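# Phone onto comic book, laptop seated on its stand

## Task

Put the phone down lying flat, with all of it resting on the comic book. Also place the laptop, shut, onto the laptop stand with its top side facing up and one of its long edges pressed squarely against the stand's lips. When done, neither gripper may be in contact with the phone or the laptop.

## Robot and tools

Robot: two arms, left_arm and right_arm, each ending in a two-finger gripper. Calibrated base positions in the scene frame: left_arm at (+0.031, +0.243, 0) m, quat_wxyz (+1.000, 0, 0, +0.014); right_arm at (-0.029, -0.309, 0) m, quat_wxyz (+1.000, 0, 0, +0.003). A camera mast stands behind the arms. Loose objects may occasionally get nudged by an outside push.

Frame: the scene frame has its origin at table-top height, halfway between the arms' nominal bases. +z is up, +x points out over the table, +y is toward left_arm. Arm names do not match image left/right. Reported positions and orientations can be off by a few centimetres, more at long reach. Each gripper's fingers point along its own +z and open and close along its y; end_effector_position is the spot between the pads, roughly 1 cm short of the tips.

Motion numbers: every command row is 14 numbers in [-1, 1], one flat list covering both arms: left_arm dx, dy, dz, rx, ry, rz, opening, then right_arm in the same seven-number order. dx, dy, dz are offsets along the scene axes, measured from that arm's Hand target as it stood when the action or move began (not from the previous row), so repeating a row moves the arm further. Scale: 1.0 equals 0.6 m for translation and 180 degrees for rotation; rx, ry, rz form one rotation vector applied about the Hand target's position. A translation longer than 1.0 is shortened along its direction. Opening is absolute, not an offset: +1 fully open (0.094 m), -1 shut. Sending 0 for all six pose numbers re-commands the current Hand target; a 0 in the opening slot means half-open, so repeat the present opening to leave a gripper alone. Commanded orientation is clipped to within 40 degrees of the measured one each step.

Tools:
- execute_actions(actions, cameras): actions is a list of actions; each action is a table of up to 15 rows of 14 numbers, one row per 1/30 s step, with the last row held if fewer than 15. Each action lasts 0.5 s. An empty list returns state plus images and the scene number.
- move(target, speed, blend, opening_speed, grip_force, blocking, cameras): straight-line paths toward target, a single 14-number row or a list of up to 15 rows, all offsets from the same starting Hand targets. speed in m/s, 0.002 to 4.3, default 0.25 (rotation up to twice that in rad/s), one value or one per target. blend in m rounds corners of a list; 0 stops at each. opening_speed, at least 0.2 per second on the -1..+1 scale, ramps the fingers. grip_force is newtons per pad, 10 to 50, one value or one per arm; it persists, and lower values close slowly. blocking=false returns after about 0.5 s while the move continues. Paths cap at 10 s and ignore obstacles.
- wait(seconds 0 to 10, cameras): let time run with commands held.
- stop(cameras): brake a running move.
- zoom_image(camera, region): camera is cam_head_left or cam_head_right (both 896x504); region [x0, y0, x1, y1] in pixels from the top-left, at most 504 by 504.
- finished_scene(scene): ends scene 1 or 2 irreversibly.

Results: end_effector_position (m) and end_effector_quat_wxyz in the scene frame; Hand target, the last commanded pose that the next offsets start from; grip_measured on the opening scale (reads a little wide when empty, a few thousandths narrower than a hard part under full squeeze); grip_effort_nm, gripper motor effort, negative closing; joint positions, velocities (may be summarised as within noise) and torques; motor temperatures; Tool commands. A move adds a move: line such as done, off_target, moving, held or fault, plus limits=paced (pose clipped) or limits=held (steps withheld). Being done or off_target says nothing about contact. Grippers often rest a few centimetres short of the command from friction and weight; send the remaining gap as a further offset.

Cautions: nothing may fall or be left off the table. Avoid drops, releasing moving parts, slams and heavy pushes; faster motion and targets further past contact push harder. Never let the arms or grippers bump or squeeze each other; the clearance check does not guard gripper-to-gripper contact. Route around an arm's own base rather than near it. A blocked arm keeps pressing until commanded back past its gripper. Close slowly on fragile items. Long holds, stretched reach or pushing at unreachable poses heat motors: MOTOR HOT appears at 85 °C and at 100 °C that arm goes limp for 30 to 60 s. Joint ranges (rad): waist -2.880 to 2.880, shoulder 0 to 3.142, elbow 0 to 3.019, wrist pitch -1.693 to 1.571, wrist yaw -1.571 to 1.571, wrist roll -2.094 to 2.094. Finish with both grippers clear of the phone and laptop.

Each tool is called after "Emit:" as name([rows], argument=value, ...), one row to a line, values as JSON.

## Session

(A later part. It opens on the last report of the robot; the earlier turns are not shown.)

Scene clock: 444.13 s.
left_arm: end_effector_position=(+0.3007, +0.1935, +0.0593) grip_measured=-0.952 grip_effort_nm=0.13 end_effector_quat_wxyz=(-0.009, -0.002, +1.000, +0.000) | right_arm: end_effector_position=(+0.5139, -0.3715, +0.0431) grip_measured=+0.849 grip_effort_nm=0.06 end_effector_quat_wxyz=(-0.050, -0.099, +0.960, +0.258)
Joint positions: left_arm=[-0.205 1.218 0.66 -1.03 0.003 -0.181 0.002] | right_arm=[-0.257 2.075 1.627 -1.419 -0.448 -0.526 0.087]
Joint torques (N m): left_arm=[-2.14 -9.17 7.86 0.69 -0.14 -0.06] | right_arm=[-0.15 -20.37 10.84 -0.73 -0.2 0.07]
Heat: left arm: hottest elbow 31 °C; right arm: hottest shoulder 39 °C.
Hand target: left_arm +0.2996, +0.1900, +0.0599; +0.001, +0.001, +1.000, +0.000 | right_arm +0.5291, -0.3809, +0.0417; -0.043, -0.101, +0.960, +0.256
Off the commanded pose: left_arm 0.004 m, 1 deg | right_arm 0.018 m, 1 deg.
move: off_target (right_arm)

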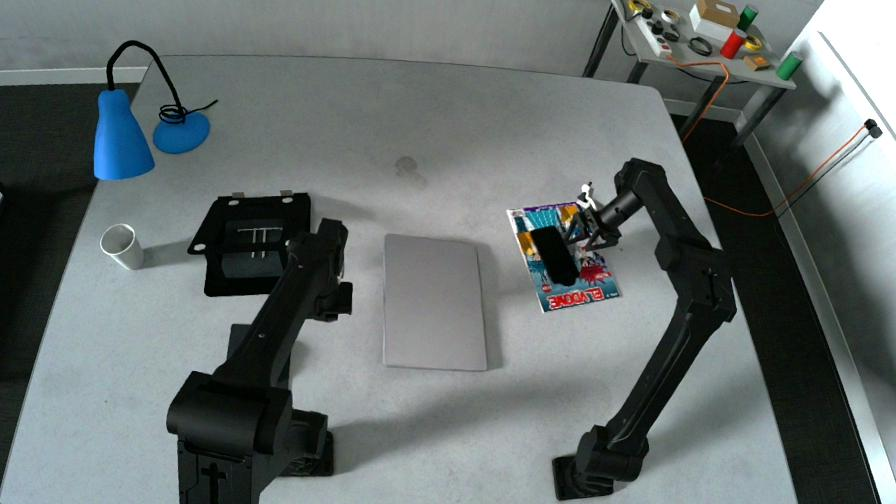

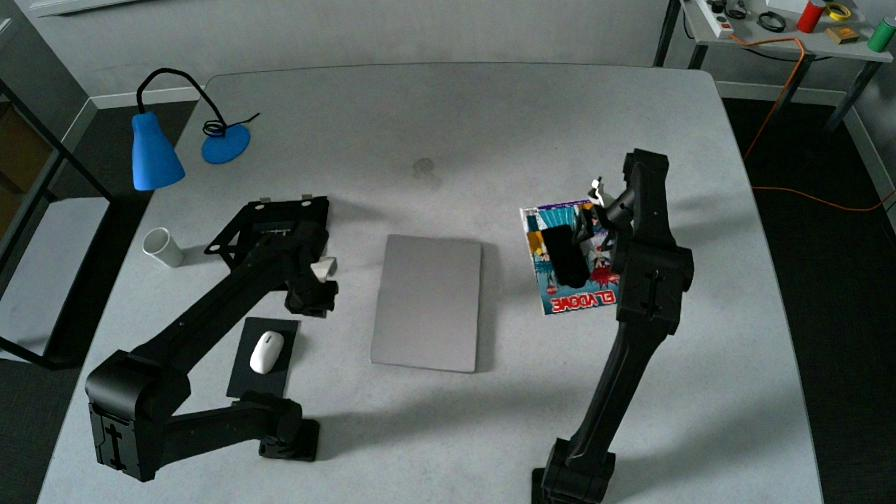

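Emit:
move([
  [0.1, -0.05, 0.0, 0, 0, 0, -0.95, 0.0, 0.0, 0.13, 0, 0, 0, 0.85],
  [0.25, -0.083, -0.033, 0, 0, 0, -0.95, -0.182, 0.052, 0.347, -0.0793, -0.5133, -0.1827, 0.6],
], speed=[0.15, 0.4], blend=[0.03, 0], cameras=["all"])

Emit:
zoom_image(camera="cam_head_left", region=[530, 160, 690, 320])

Emit:
zoom_image(camera="cam_head_right", region=[530, 160, 690, 320])

Emit:
zoom_image(camera="cam_head_left", region=[290, 190, 430, 330])

Emit:
zoom_image(camera="cam_head_right", region=[290, 190, 430, 330])

Scene clock: 570.43 s.
left_arm: end_effector_position=(+0.4206, +0.1504, +0.0281) grip_measured=-0.952 grip_effort_nm=0.13 end_effector_quat_wxyz=(-0.028, -0.001, +1.000, +0.005) | right_arm: end_effector_position=(+0.4208, -0.3554, +0.2610) grip_measured=+0.602 grip_effort_nm=-0.08 end_effector_quat_wxyz=(+0.711, +0.001, +0.703, -0.007)
Joint positions: left_arm=[-0.259 1.623 0.978 -0.982 0.003 -0.233 0.002] | right_arm=[-0.162 1.092 0.414 0.691 -0.146 -0.007 0.075]
Joint torques (N m): left_arm=[-2.67 -12.86 13.7 0.77 -0.18 -0.03] | right_arm=[1.38 -5.83 6.72 2.21 0.09 0.22]
Heat: left arm: hottest elbow 32 °C; right arm: hottest elbow 40 °C.
Hand target: left_arm +0.4496, +0.1402, +0.0401; +0.001, +0.001, +1.000, +0.000 | right_arm +0.4199, -0.3496, +0.2499; +0.707, +0.000, +0.707, +0.000
Off the commanded pose: left_arm 0.033 m, 3 deg | right_arm 0.013 m, 1 deg.
move: off_target (left_arm, right_arm); target 2's new opening was sent with right_arm's hand 0.012 m and 1 deg from that target

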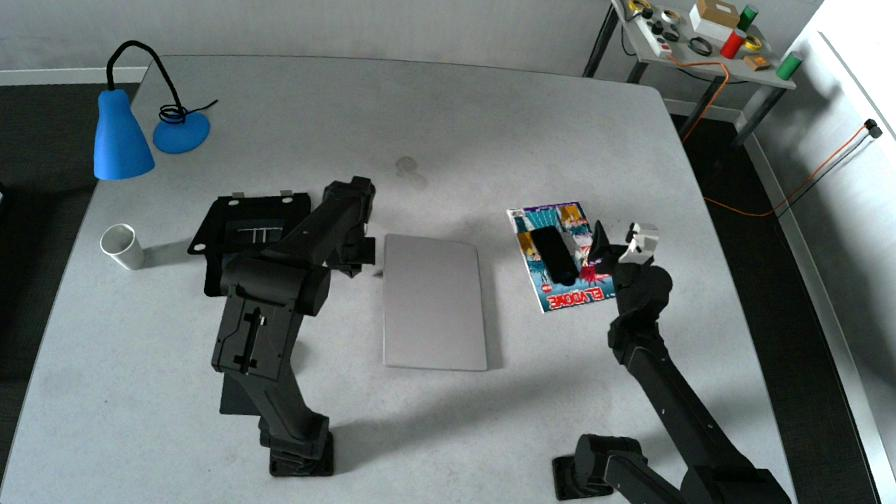

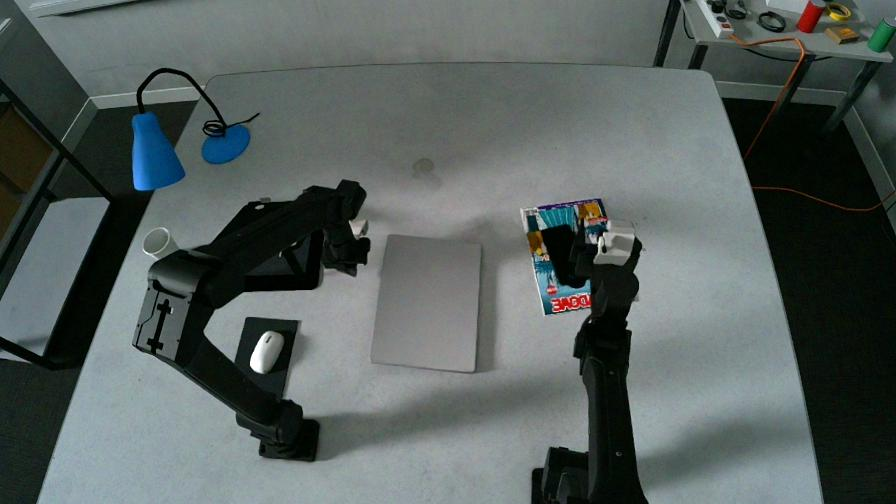

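Scaled by 3.150.

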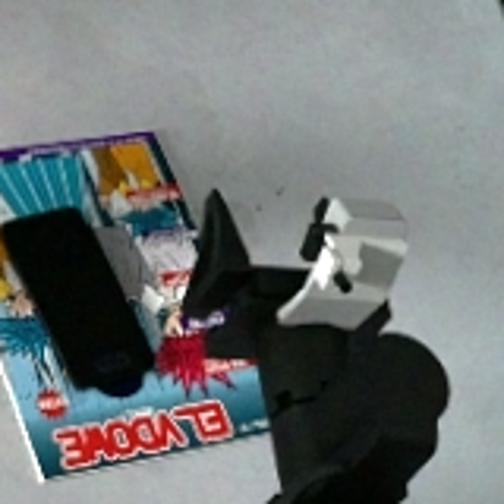

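Scaled by 3.150.

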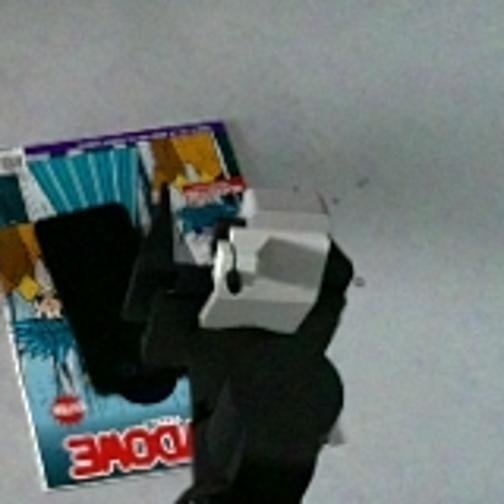

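Scaled by 3.600.

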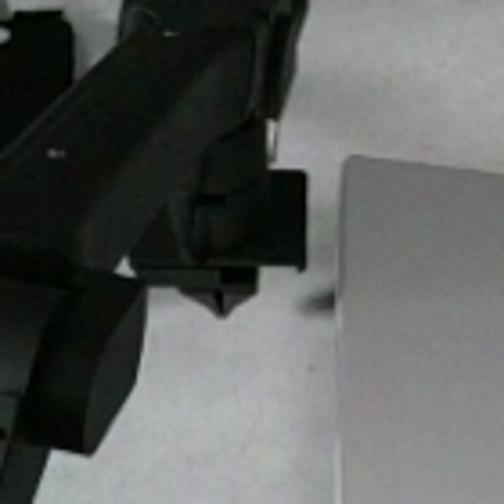

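Scaled by 3.600.

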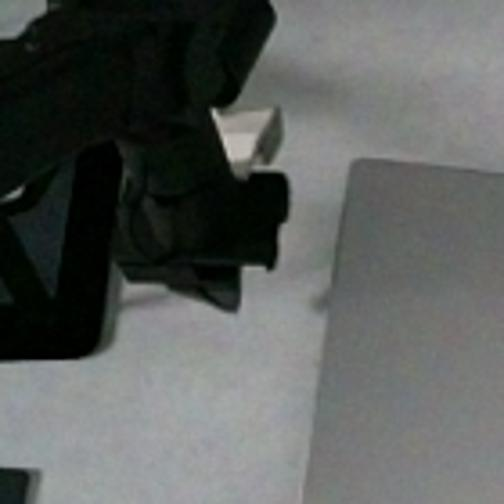

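Emit:
move(target=[-0.108, 0.025, 0.142, -0.222, 0, 0, 0.277, -0.075, 0.199, -0.233, 0.385, 0.385, -0.385, 1], speed=0.3, cameras=["all"])

Emit:
zoom_image(camera="cam_head_left", region=[310, 200, 550, 380])

Emit:
zoom_image(camera="cam_head_right", region=[310, 200, 550, 380])

Scene clock: 679.03 s.
left_arm: end_effector_position=(+0.3893, +0.1507, +0.1211) grip_measured=+0.275 grip_effort_nm=0.13 end_effector_quat_wxyz=(-0.003, +0.003, +0.940, -0.340) | right_arm: end_effector_position=(+0.3536, -0.2302, +0.0988) grip_measured=+0.999 grip_effort_nm=0.06 end_effector_quat_wxyz=(-0.007, +0.701, +0.714, -0.011)
Joint positions: left_arm=[0.026 1.418 0.908 -1.117 0.693 0.082 0.06] | right_arm=[0.2 1.475 1.022 -1.142 0.001 1.758 0.094]
Joint torques (N m): left_arm=[-0.15 -13.27 8.01 0.01 0.52 0.13] | right_arm=[-0.38 -11.75 11.4 -0.28 0.02 0.21]
Motor temperatures (°C): left_arm=[23 27 37 24 26 23 26] | right_arm=[26 33 38 25 24 23 25]
Heat: left arm: hottest elbow 37 °C; right arm: hottest elbow 38 °C.
Hand target: left_arm +0.3848, +0.1553, +0.1254; +0.001, +0.001, +0.940, -0.342 | right_arm +0.3750, -0.2303, +0.1102; +0.000, +0.708, +0.706, +0.000
Off the commanded pose: left_arm 0.008 m, 1 deg | right_arm 0.024 m, 2 deg.
move: off_target (right_arm)

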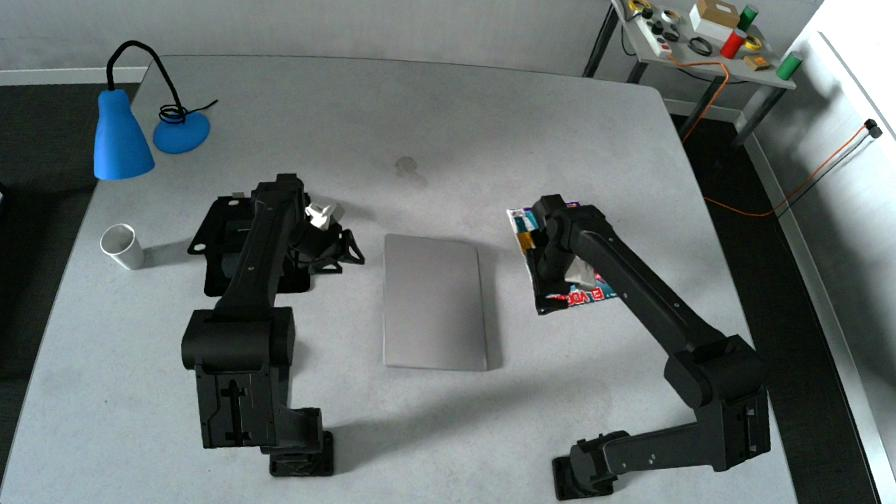

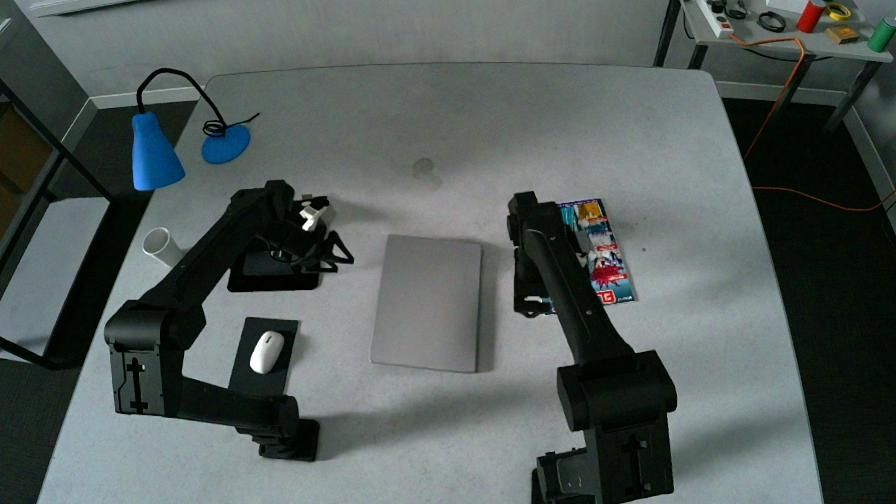

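Scaled by 2.100.

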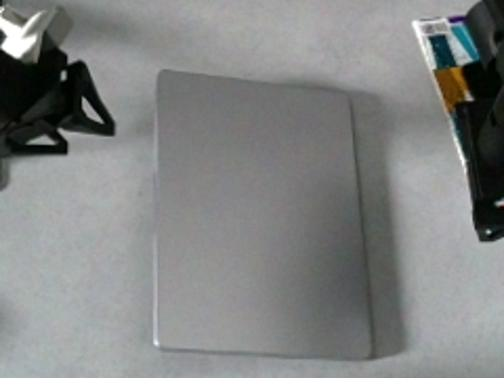

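Scaled by 2.100.

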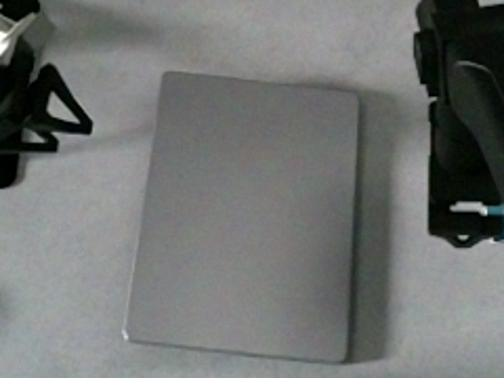

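Emit:
zoom_image(camera="cam_head_left", region=[290, 195, 380, 285])

Emit:
zoom_image(camera="cam_head_right", region=[280, 195, 370, 285])

Emit:
zoom_image(camera="cam_head_left", region=[510, 190, 640, 320])

Emit:
zoom_image(camera="cam_head_right", region=[490, 190, 620, 320])

Scaled by 5.600.

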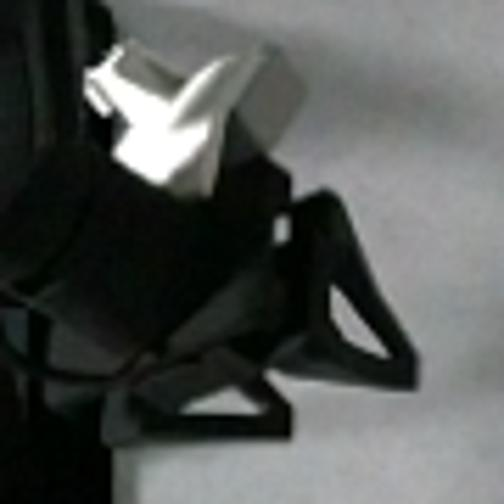

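Scaled by 5.600.

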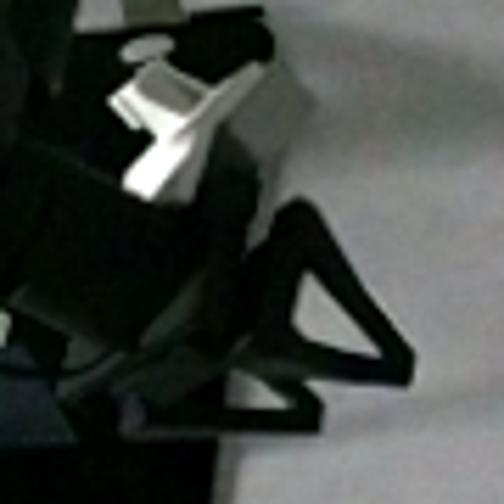

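Scaled by 3.877.

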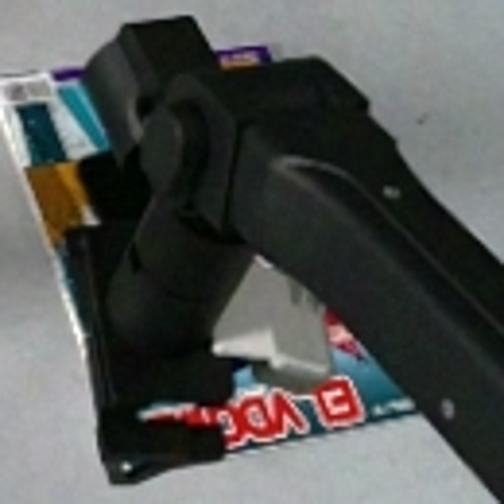

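Scaled by 3.877.

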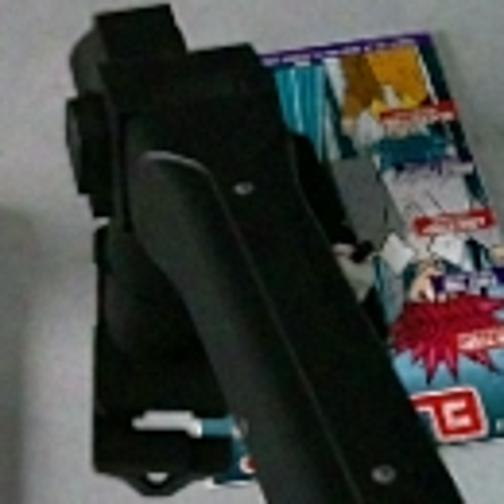

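Emit:
move(target=[-0.0163, -0.087, -0.1257, 0, 0, 0, 0.277, 0.033, 0.067, -0.125, 0, 0, 0, 1], speed=0.2, cameras=["all"])

Emit:
zoom_image(camera="cam_head_left", region=[310, 200, 430, 320])

Emit:
zoom_image(camera="cam_head_right", region=[310, 200, 430, 320])

Emit:
zoom_image(camera="cam_head_left", region=[460, 220, 590, 350])

Emit:
zoom_image(camera="cam_head_right", region=[450, 220, 580, 350])

Scene clock: 731.23 s.
left_arm: end_effector_position=(+0.3781, +0.1071, +0.0545) grip_measured=+0.275 grip_effort_nm=0.13 end_effector_quat_wxyz=(+0.005, -0.001, +0.940, -0.342) | right_arm: end_effector_position=(+0.3771, -0.1987, +0.0308) grip_measured=+0.999 grip_effort_nm=0.06 end_effector_quat_wxyz=(-0.008, +0.708, +0.706, -0.013)
Joint positions: left_arm=[-0.096 1.479 0.757 -0.78 0.696 -0.093 0.06] | right_arm=[0.261 1.649 1.022 -0.975 -0.001 1.84 0.094]
Joint torques (N m): left_arm=[-1.67 -11.34 7.42 1.02 0.36 -0.01] | right_arm=[1.14 -14.15 9.35 0.31 0.07 0.23]
Heat: left arm: hottest elbow 35 °C; right arm: hottest elbow 40 °C.
Hand target: left_arm +0.3751, +0.1031, +0.0499; +0.001, +0.001, +0.940, -0.342 | right_arm +0.3947, -0.1900, +0.0351; -0.001, +0.708, +0.707, +0.000
Off the commanded pose: left_arm 0.007 m, 0 deg | right_arm 0.020 m, 2 deg.
move: off_target (right_arm)

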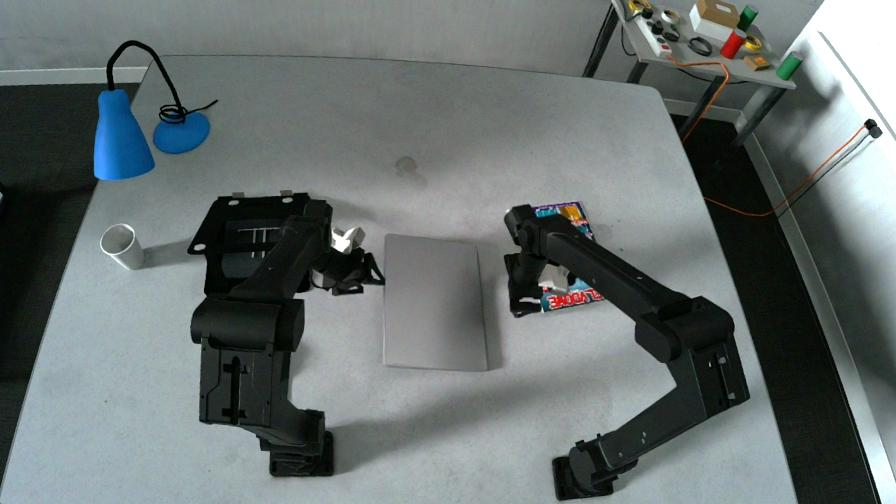

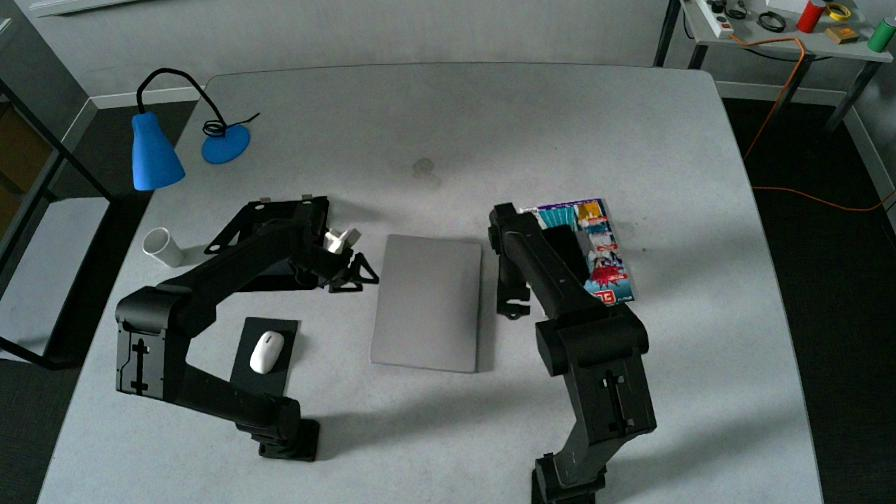

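Scaled by 4.200.

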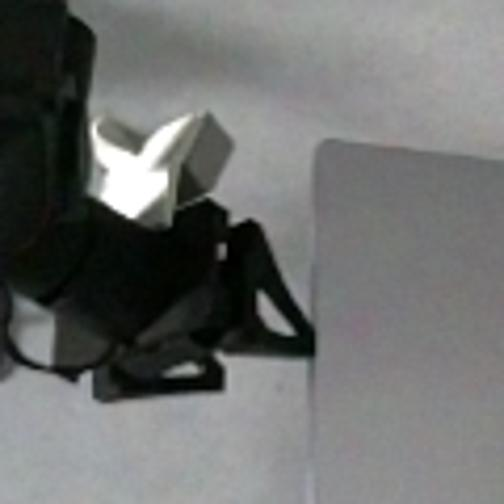

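Scaled by 4.200.

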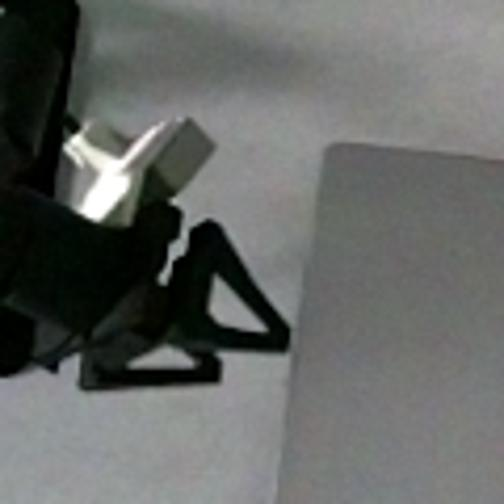

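Scaled by 3.877.

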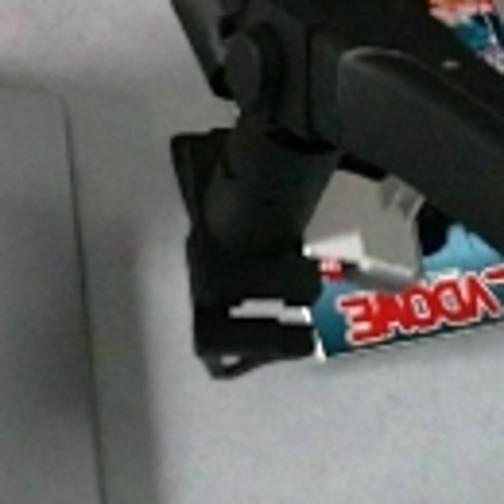

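Scaled by 3.877.

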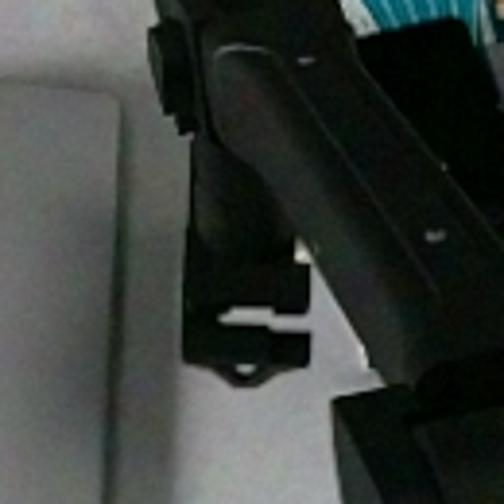

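Emit:
move(target=[0, 0, -0.052, 0, 0, 0, 0.277, 0, 0.083, -0.02, 0, 0, 0, 1], speed=0.1, cameras=["all"])

Emit:
zoom_image(camera="cam_head_left", region=[310, 200, 430, 320])

Emit:
zoom_image(camera="cam_head_left", region=[460, 220, 590, 350])

Scene clock: 741.37 s.
left_arm: end_effector_position=(+0.3852, +0.1061, +0.0359) grip_measured=+0.275 grip_effort_nm=0.12 end_effector_quat_wxyz=(+0.020, +0.005, +0.938, -0.345) | right_arm: end_effector_position=(+0.3732, -0.1526, +0.0190) grip_measured=+0.999 grip_effort_nm=0.06 end_effector_quat_wxyz=(-0.008, +0.708, +0.706, -0.015)
Joint positions: left_arm=[-0.096 1.524 0.738 -0.684 0.7 -0.094 0.06] | right_arm=[0.367 1.694 1.044 -0.955 -0.002 1.945 0.094]
Joint torques (N m): left_arm=[-2.32 -8.35 5.79 1.03 0.17 0.02] | right_arm=[1.08 -14.04 10.11 0.32 0.1 0.19]
Heat: left arm: hottest elbow 34 °C; right arm: hottest elbow 40 °C.
Hand target: left_arm +0.3751, +0.1031, +0.0187; +0.001, +0.001, +0.940, -0.342 | right_arm +0.3947, -0.1402, +0.0232; -0.001, +0.708, +0.707, +0.000
Off the commanded pose: left_arm 0.020 m, 2 deg | right_arm 0.025 m, 2 deg.
move: off_target (left_arm, right_arm)

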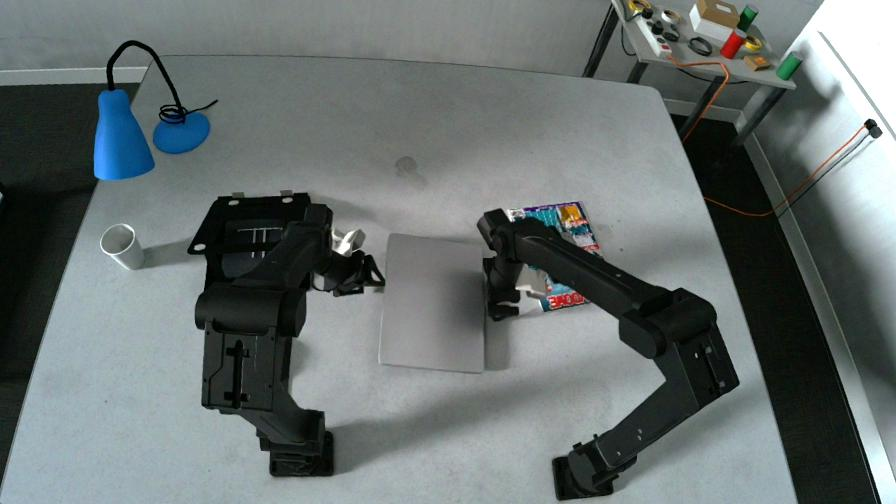

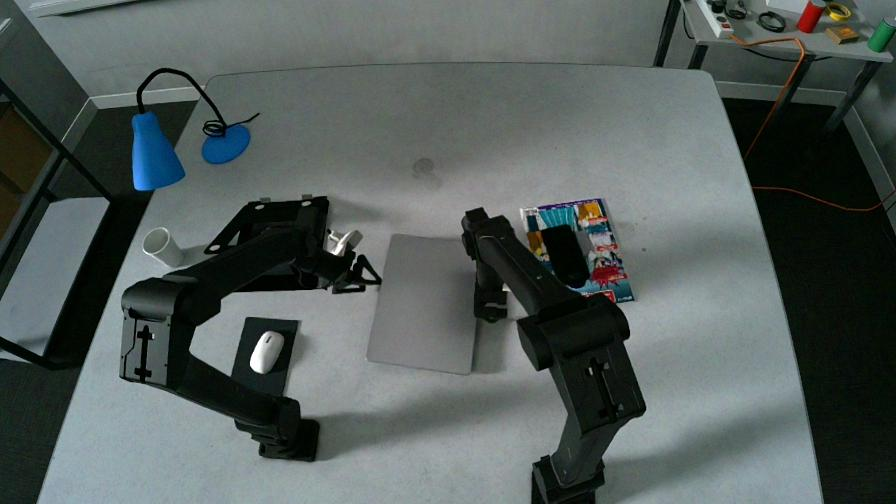

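Scaled by 4.200.

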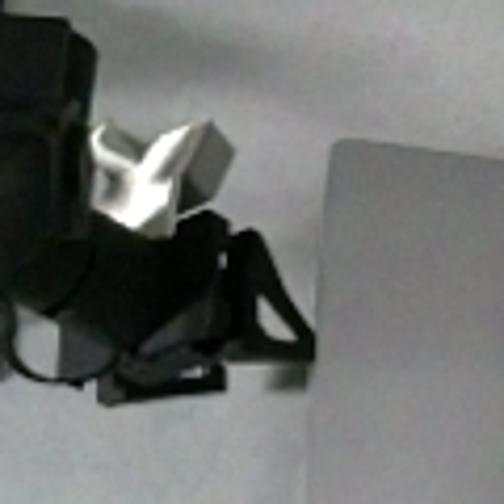

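Scaled by 3.877.

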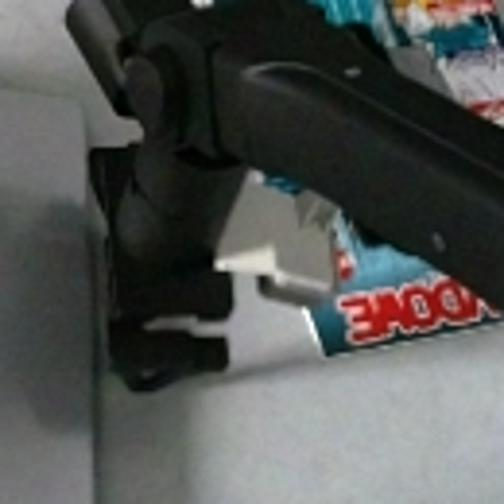

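Emit:
execute_actions(actions=[], cameras=["all"])

Scene clock: 758.93 s.
left_arm: end_effector_position=(+0.3852, +0.1061, +0.0359) grip_measured=+0.275 grip_effort_nm=0.12 end_effector_quat_wxyz=(+0.020, +0.005, +0.938, -0.345) | right_arm: end_effector_position=(+0.3732, -0.1526, +0.0190) grip_measured=+0.999 grip_effort_nm=0.06 end_effector_quat_wxyz=(-0.008, +0.708, +0.706, -0.015)
Joint positions: left_arm=[-0.096 1.524 0.738 -0.684 0.7 -0.094 0.06] | right_arm=[0.367 1.694 1.044 -0.955 -0.002 1.945 0.094]
Joint velocities: within noise
Joint torques (N m): left_arm=[-2.61 -9.35 5.91 1.03 0.12 -0.02] | right_arm=[1.14 -14.04 10.11 0.32 0.1 0.22]
Motor temperatures (°C): left_arm=[23 27 33 24 27 23 26] | right_arm=[26 34 40 25 24 23 25]
Heat: left arm: hottest elbow 33 °C; right arm: hottest elbow 40 °C.
Hand target: left_arm +0.3751, +0.1031, +0.0187; +0.001, +0.001, +0.940, -0.342 | right_arm +0.3947, -0.1402, +0.0232; -0.001, +0.708, +0.707, +0.000
Tool commands: left_gripper/opening=+0.277 right_gripper/opening=+1.0
Off the commanded pose: left_arm 0.020 m, 2 deg | right_arm 0.025 m, 2 deg.

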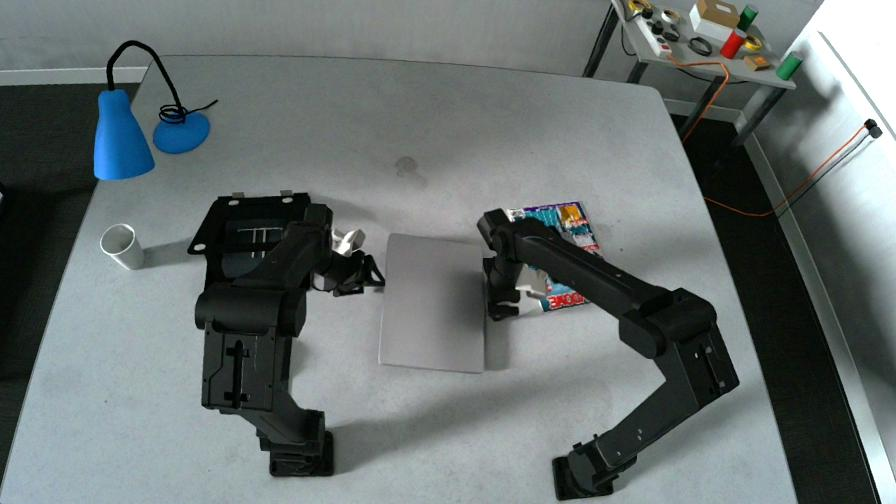

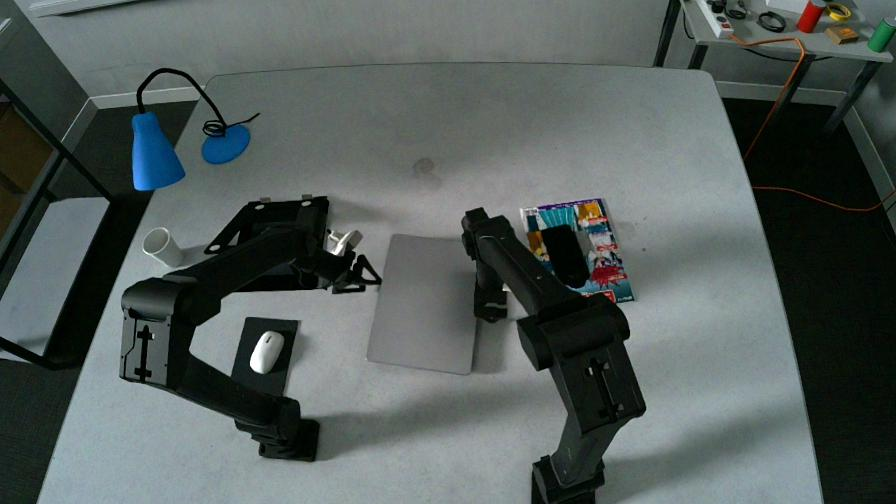

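Emit:
zoom_image(camera="cam_head_right", region=[300, 220, 420, 310])

Emit:
zoom_image(camera="cam_head_left", region=[300, 220, 420, 310])

Scaled by 4.200.

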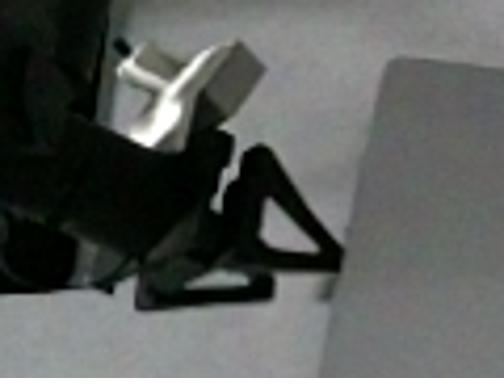

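Scaled by 4.200.

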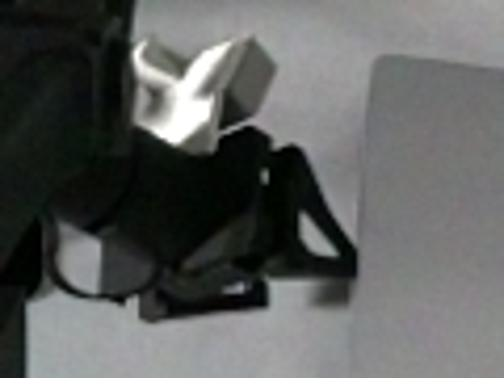

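Emit:
move(target=[-0.0252, -0.0968, -0.0112, 0, 0, 0, 0.277, 0, 0, 0, 0, 0, 0, 1], speed=0.08, cameras=["all"])

Scene clock: 799.87 s.
left_arm: end_effector_position=(+0.3747, +0.0500, +0.0305) grip_measured=+0.275 grip_effort_nm=0.11 end_effector_quat_wxyz=(+0.021, +0.001, +0.936, -0.352) | right_arm: end_effector_position=(+0.3746, -0.1551, +0.0192) grip_measured=+0.999 grip_effort_nm=0.06 end_effector_quat_wxyz=(-0.003, +0.715, +0.699, -0.017)
Joint positions: left_arm=[-0.255 1.514 0.693 -0.509 0.686 -0.31 0.06] | right_arm=[0.364 1.694 1.045 -0.955 0.008 1.963 0.094]
Joint torques (N m): left_arm=[-3.31 -10.11 5.3 1.22 -0.22 -0.06] | right_arm=[1.26 -14.1 10.04 0.32 -0.23 0.06]
Heat: left arm: hottest elbow 32 °C; right arm: hottest elbow 40 °C.
Hand target: left_arm +0.3599, +0.0449, +0.0120; +0.001, +0.001, +0.940, -0.342 | right_arm +0.3947, -0.1402, +0.0232; +0.000, +0.708, +0.707, +0.000
Off the commanded pose: left_arm 0.024 m, 3 deg | right_arm 0.025 m, 2 deg.
move: off_target (left_arm, right_arm)

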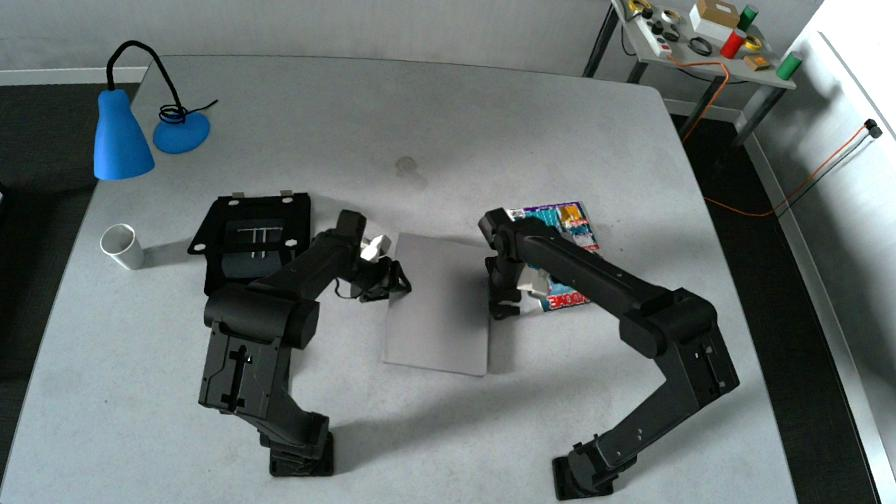

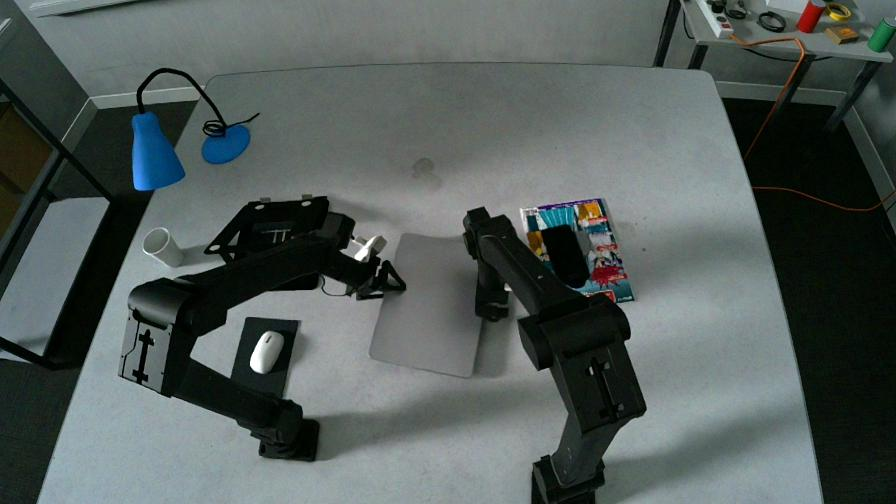

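Emit:
zoom_image(camera="cam_head_left", region=[340, 220, 500, 390])

Emit:
zoom_image(camera="cam_head_right", region=[340, 220, 500, 390])

Scaled by 2.965.

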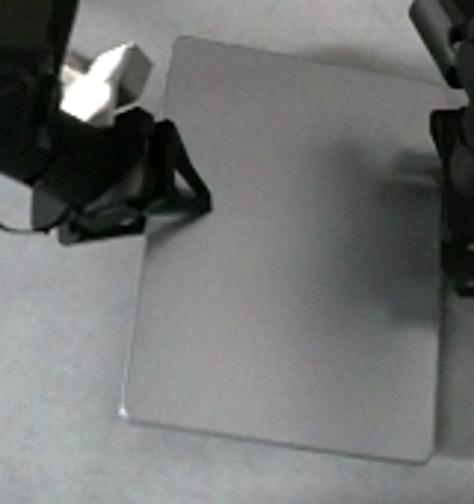

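Scaled by 2.965.

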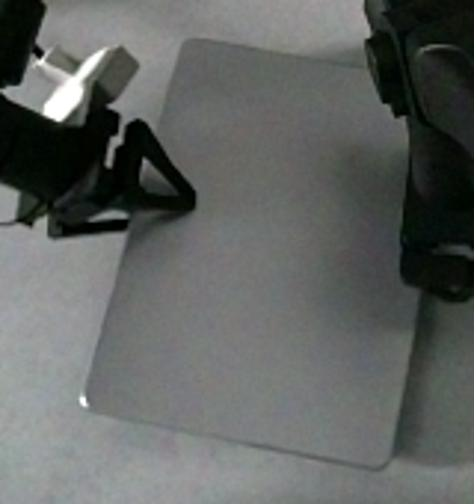

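Emit:
move(target=[0.01, -0.045, 0.105, 0, 0, 0, 0.277, 0, 0.02, 0, 0, 0, 0, 1], speed=0.06, cameras=["all"])

Scene clock: 814.20 s.
left_arm: end_effector_position=(+0.3440, +0.0337, +0.0459) grip_measured=+0.276 grip_effort_nm=0.10 end_effector_quat_wxyz=(-0.024, -0.013, +0.944, -0.330) | right_arm: end_effector_position=(+0.3754, -0.1481, +0.0192) grip_measured=+0.999 grip_effort_nm=0.06 end_effector_quat_wxyz=(-0.004, +0.716, +0.698, -0.015)
Joint positions: left_arm=[-0.332 1.445 0.695 -0.63 0.651 -0.396 0.06] | right_arm=[0.377 1.7 1.054 -0.955 0.004 1.979 0.094]
Joint torques (N m): left_arm=[-3.02 -13.8 13.56 0.1 0.55 -0.09] | right_arm=[2.2 -13.92 10.43 0.16 -0.11 0.13]
Heat: left arm: hottest elbow 32 °C; right arm: hottest elbow 41 °C.
Hand target: left_arm +0.3659, +0.0180, +0.0750; +0.001, +0.001, +0.940, -0.342 | right_arm +0.3948, -0.1282, +0.0233; +0.000, +0.708, +0.707, +0.001
Off the commanded pose: left_arm 0.040 m, 4 deg | right_arm 0.028 m, 2 deg.
move: off_target (left_arm, right_arm)

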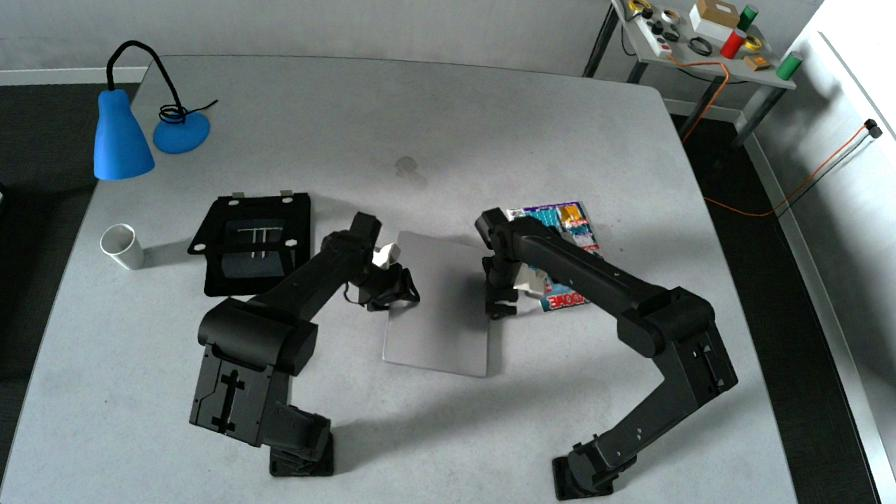

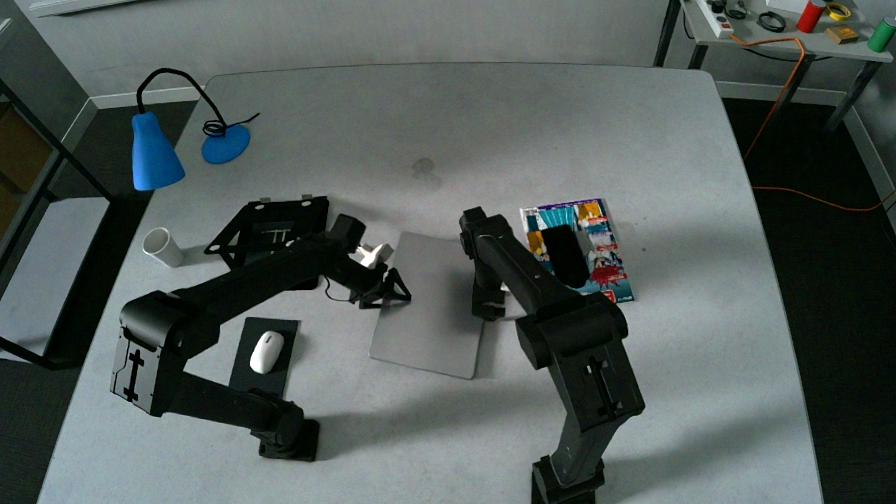

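Emit:
zoom_image(camera="cam_head_left", region=[340, 220, 500, 390])

Emit:
zoom_image(camera="cam_head_right", region=[340, 220, 500, 390])

Scaled by 2.965.

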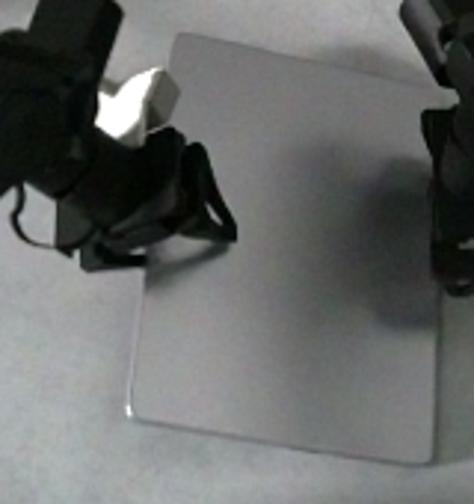

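Scaled by 2.965.

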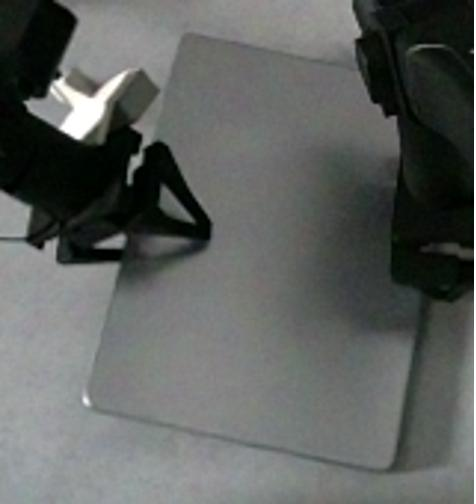

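Emit:
move(target=[0.035, -0.02, 0.06, 0, 0, 0, 0.277, 0, 0.0, 0, 0, 0, 0, 1], speed=0.06, cameras=["all"])

Scene clock: 823.23 s.
left_arm: end_effector_position=(+0.3426, +0.0336, +0.0583) grip_measured=+0.276 grip_effort_nm=0.08 end_effector_quat_wxyz=(-0.056, -0.028, +0.948, -0.313) | right_arm: end_effector_position=(+0.3754, -0.1482, +0.0189) grip_measured=+0.999 grip_effort_nm=0.06 end_effector_quat_wxyz=(-0.003, +0.717, +0.697, -0.016)
Joint positions: left_arm=[-0.338 1.444 0.75 -0.756 0.638 -0.408 0.06] | right_arm=[0.377 1.701 1.054 -0.955 0.006 1.982 0.094]
Joint torques (N m): left_arm=[-3.19 -15.97 18.07 0.5 0.98 -0.15] | right_arm=[2.08 -13.98 10.41 0.16 -0.16 0.11]
Heat: left arm: hottest elbow 34 °C; right arm: hottest elbow 43 °C.
Hand target: left_arm +0.3870, +0.0060, +0.1111; +0.001, +0.001, +0.940, -0.342 | right_arm +0.3949, -0.1282, +0.0233; -0.001, +0.708, +0.706, +0.001
Off the commanded pose: left_arm 0.074 m, 8 deg | right_arm 0.028 m, 2 deg.
move: off_target (left_arm, right_arm)

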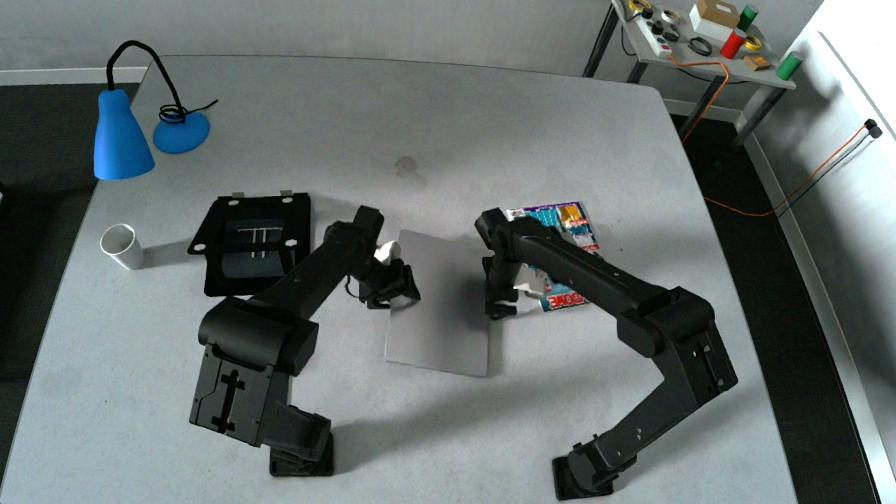

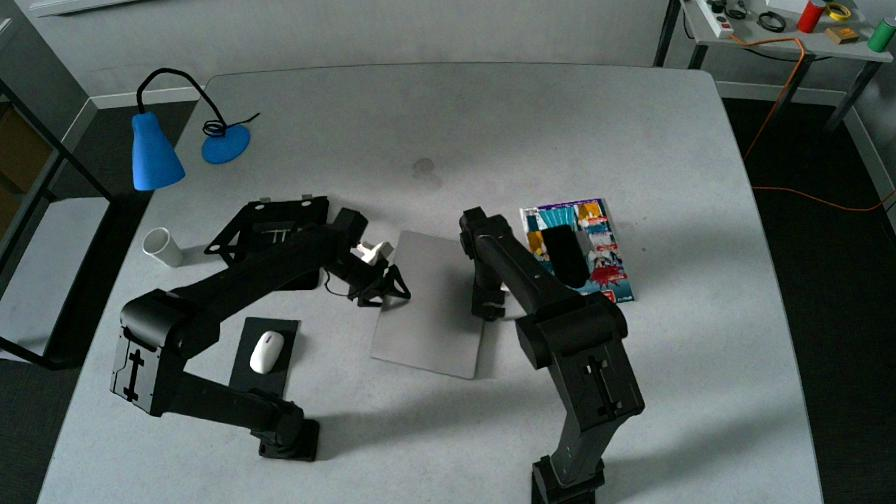

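Emit:
zoom_image(camera="cam_head_left", region=[340, 220, 500, 390])

Emit:
zoom_image(camera="cam_head_right", region=[340, 220, 500, 390])

Scaled by 2.965.

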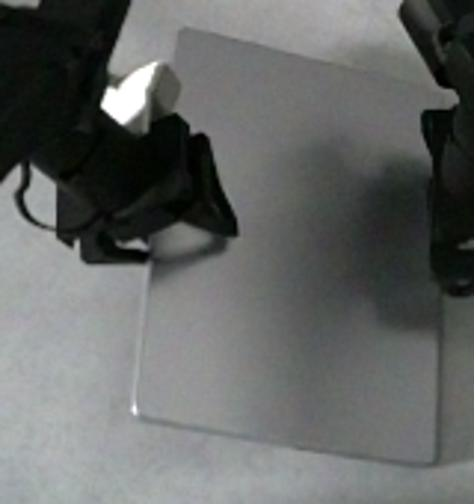

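Scaled by 2.965.

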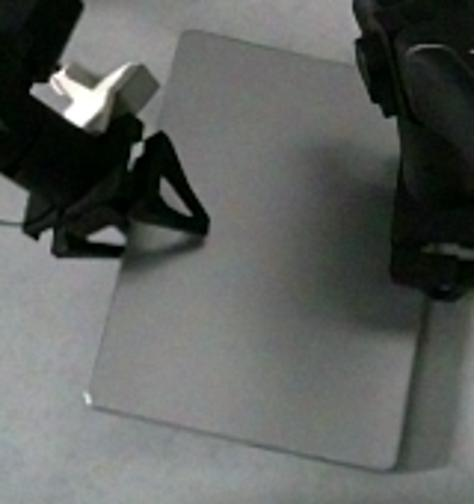

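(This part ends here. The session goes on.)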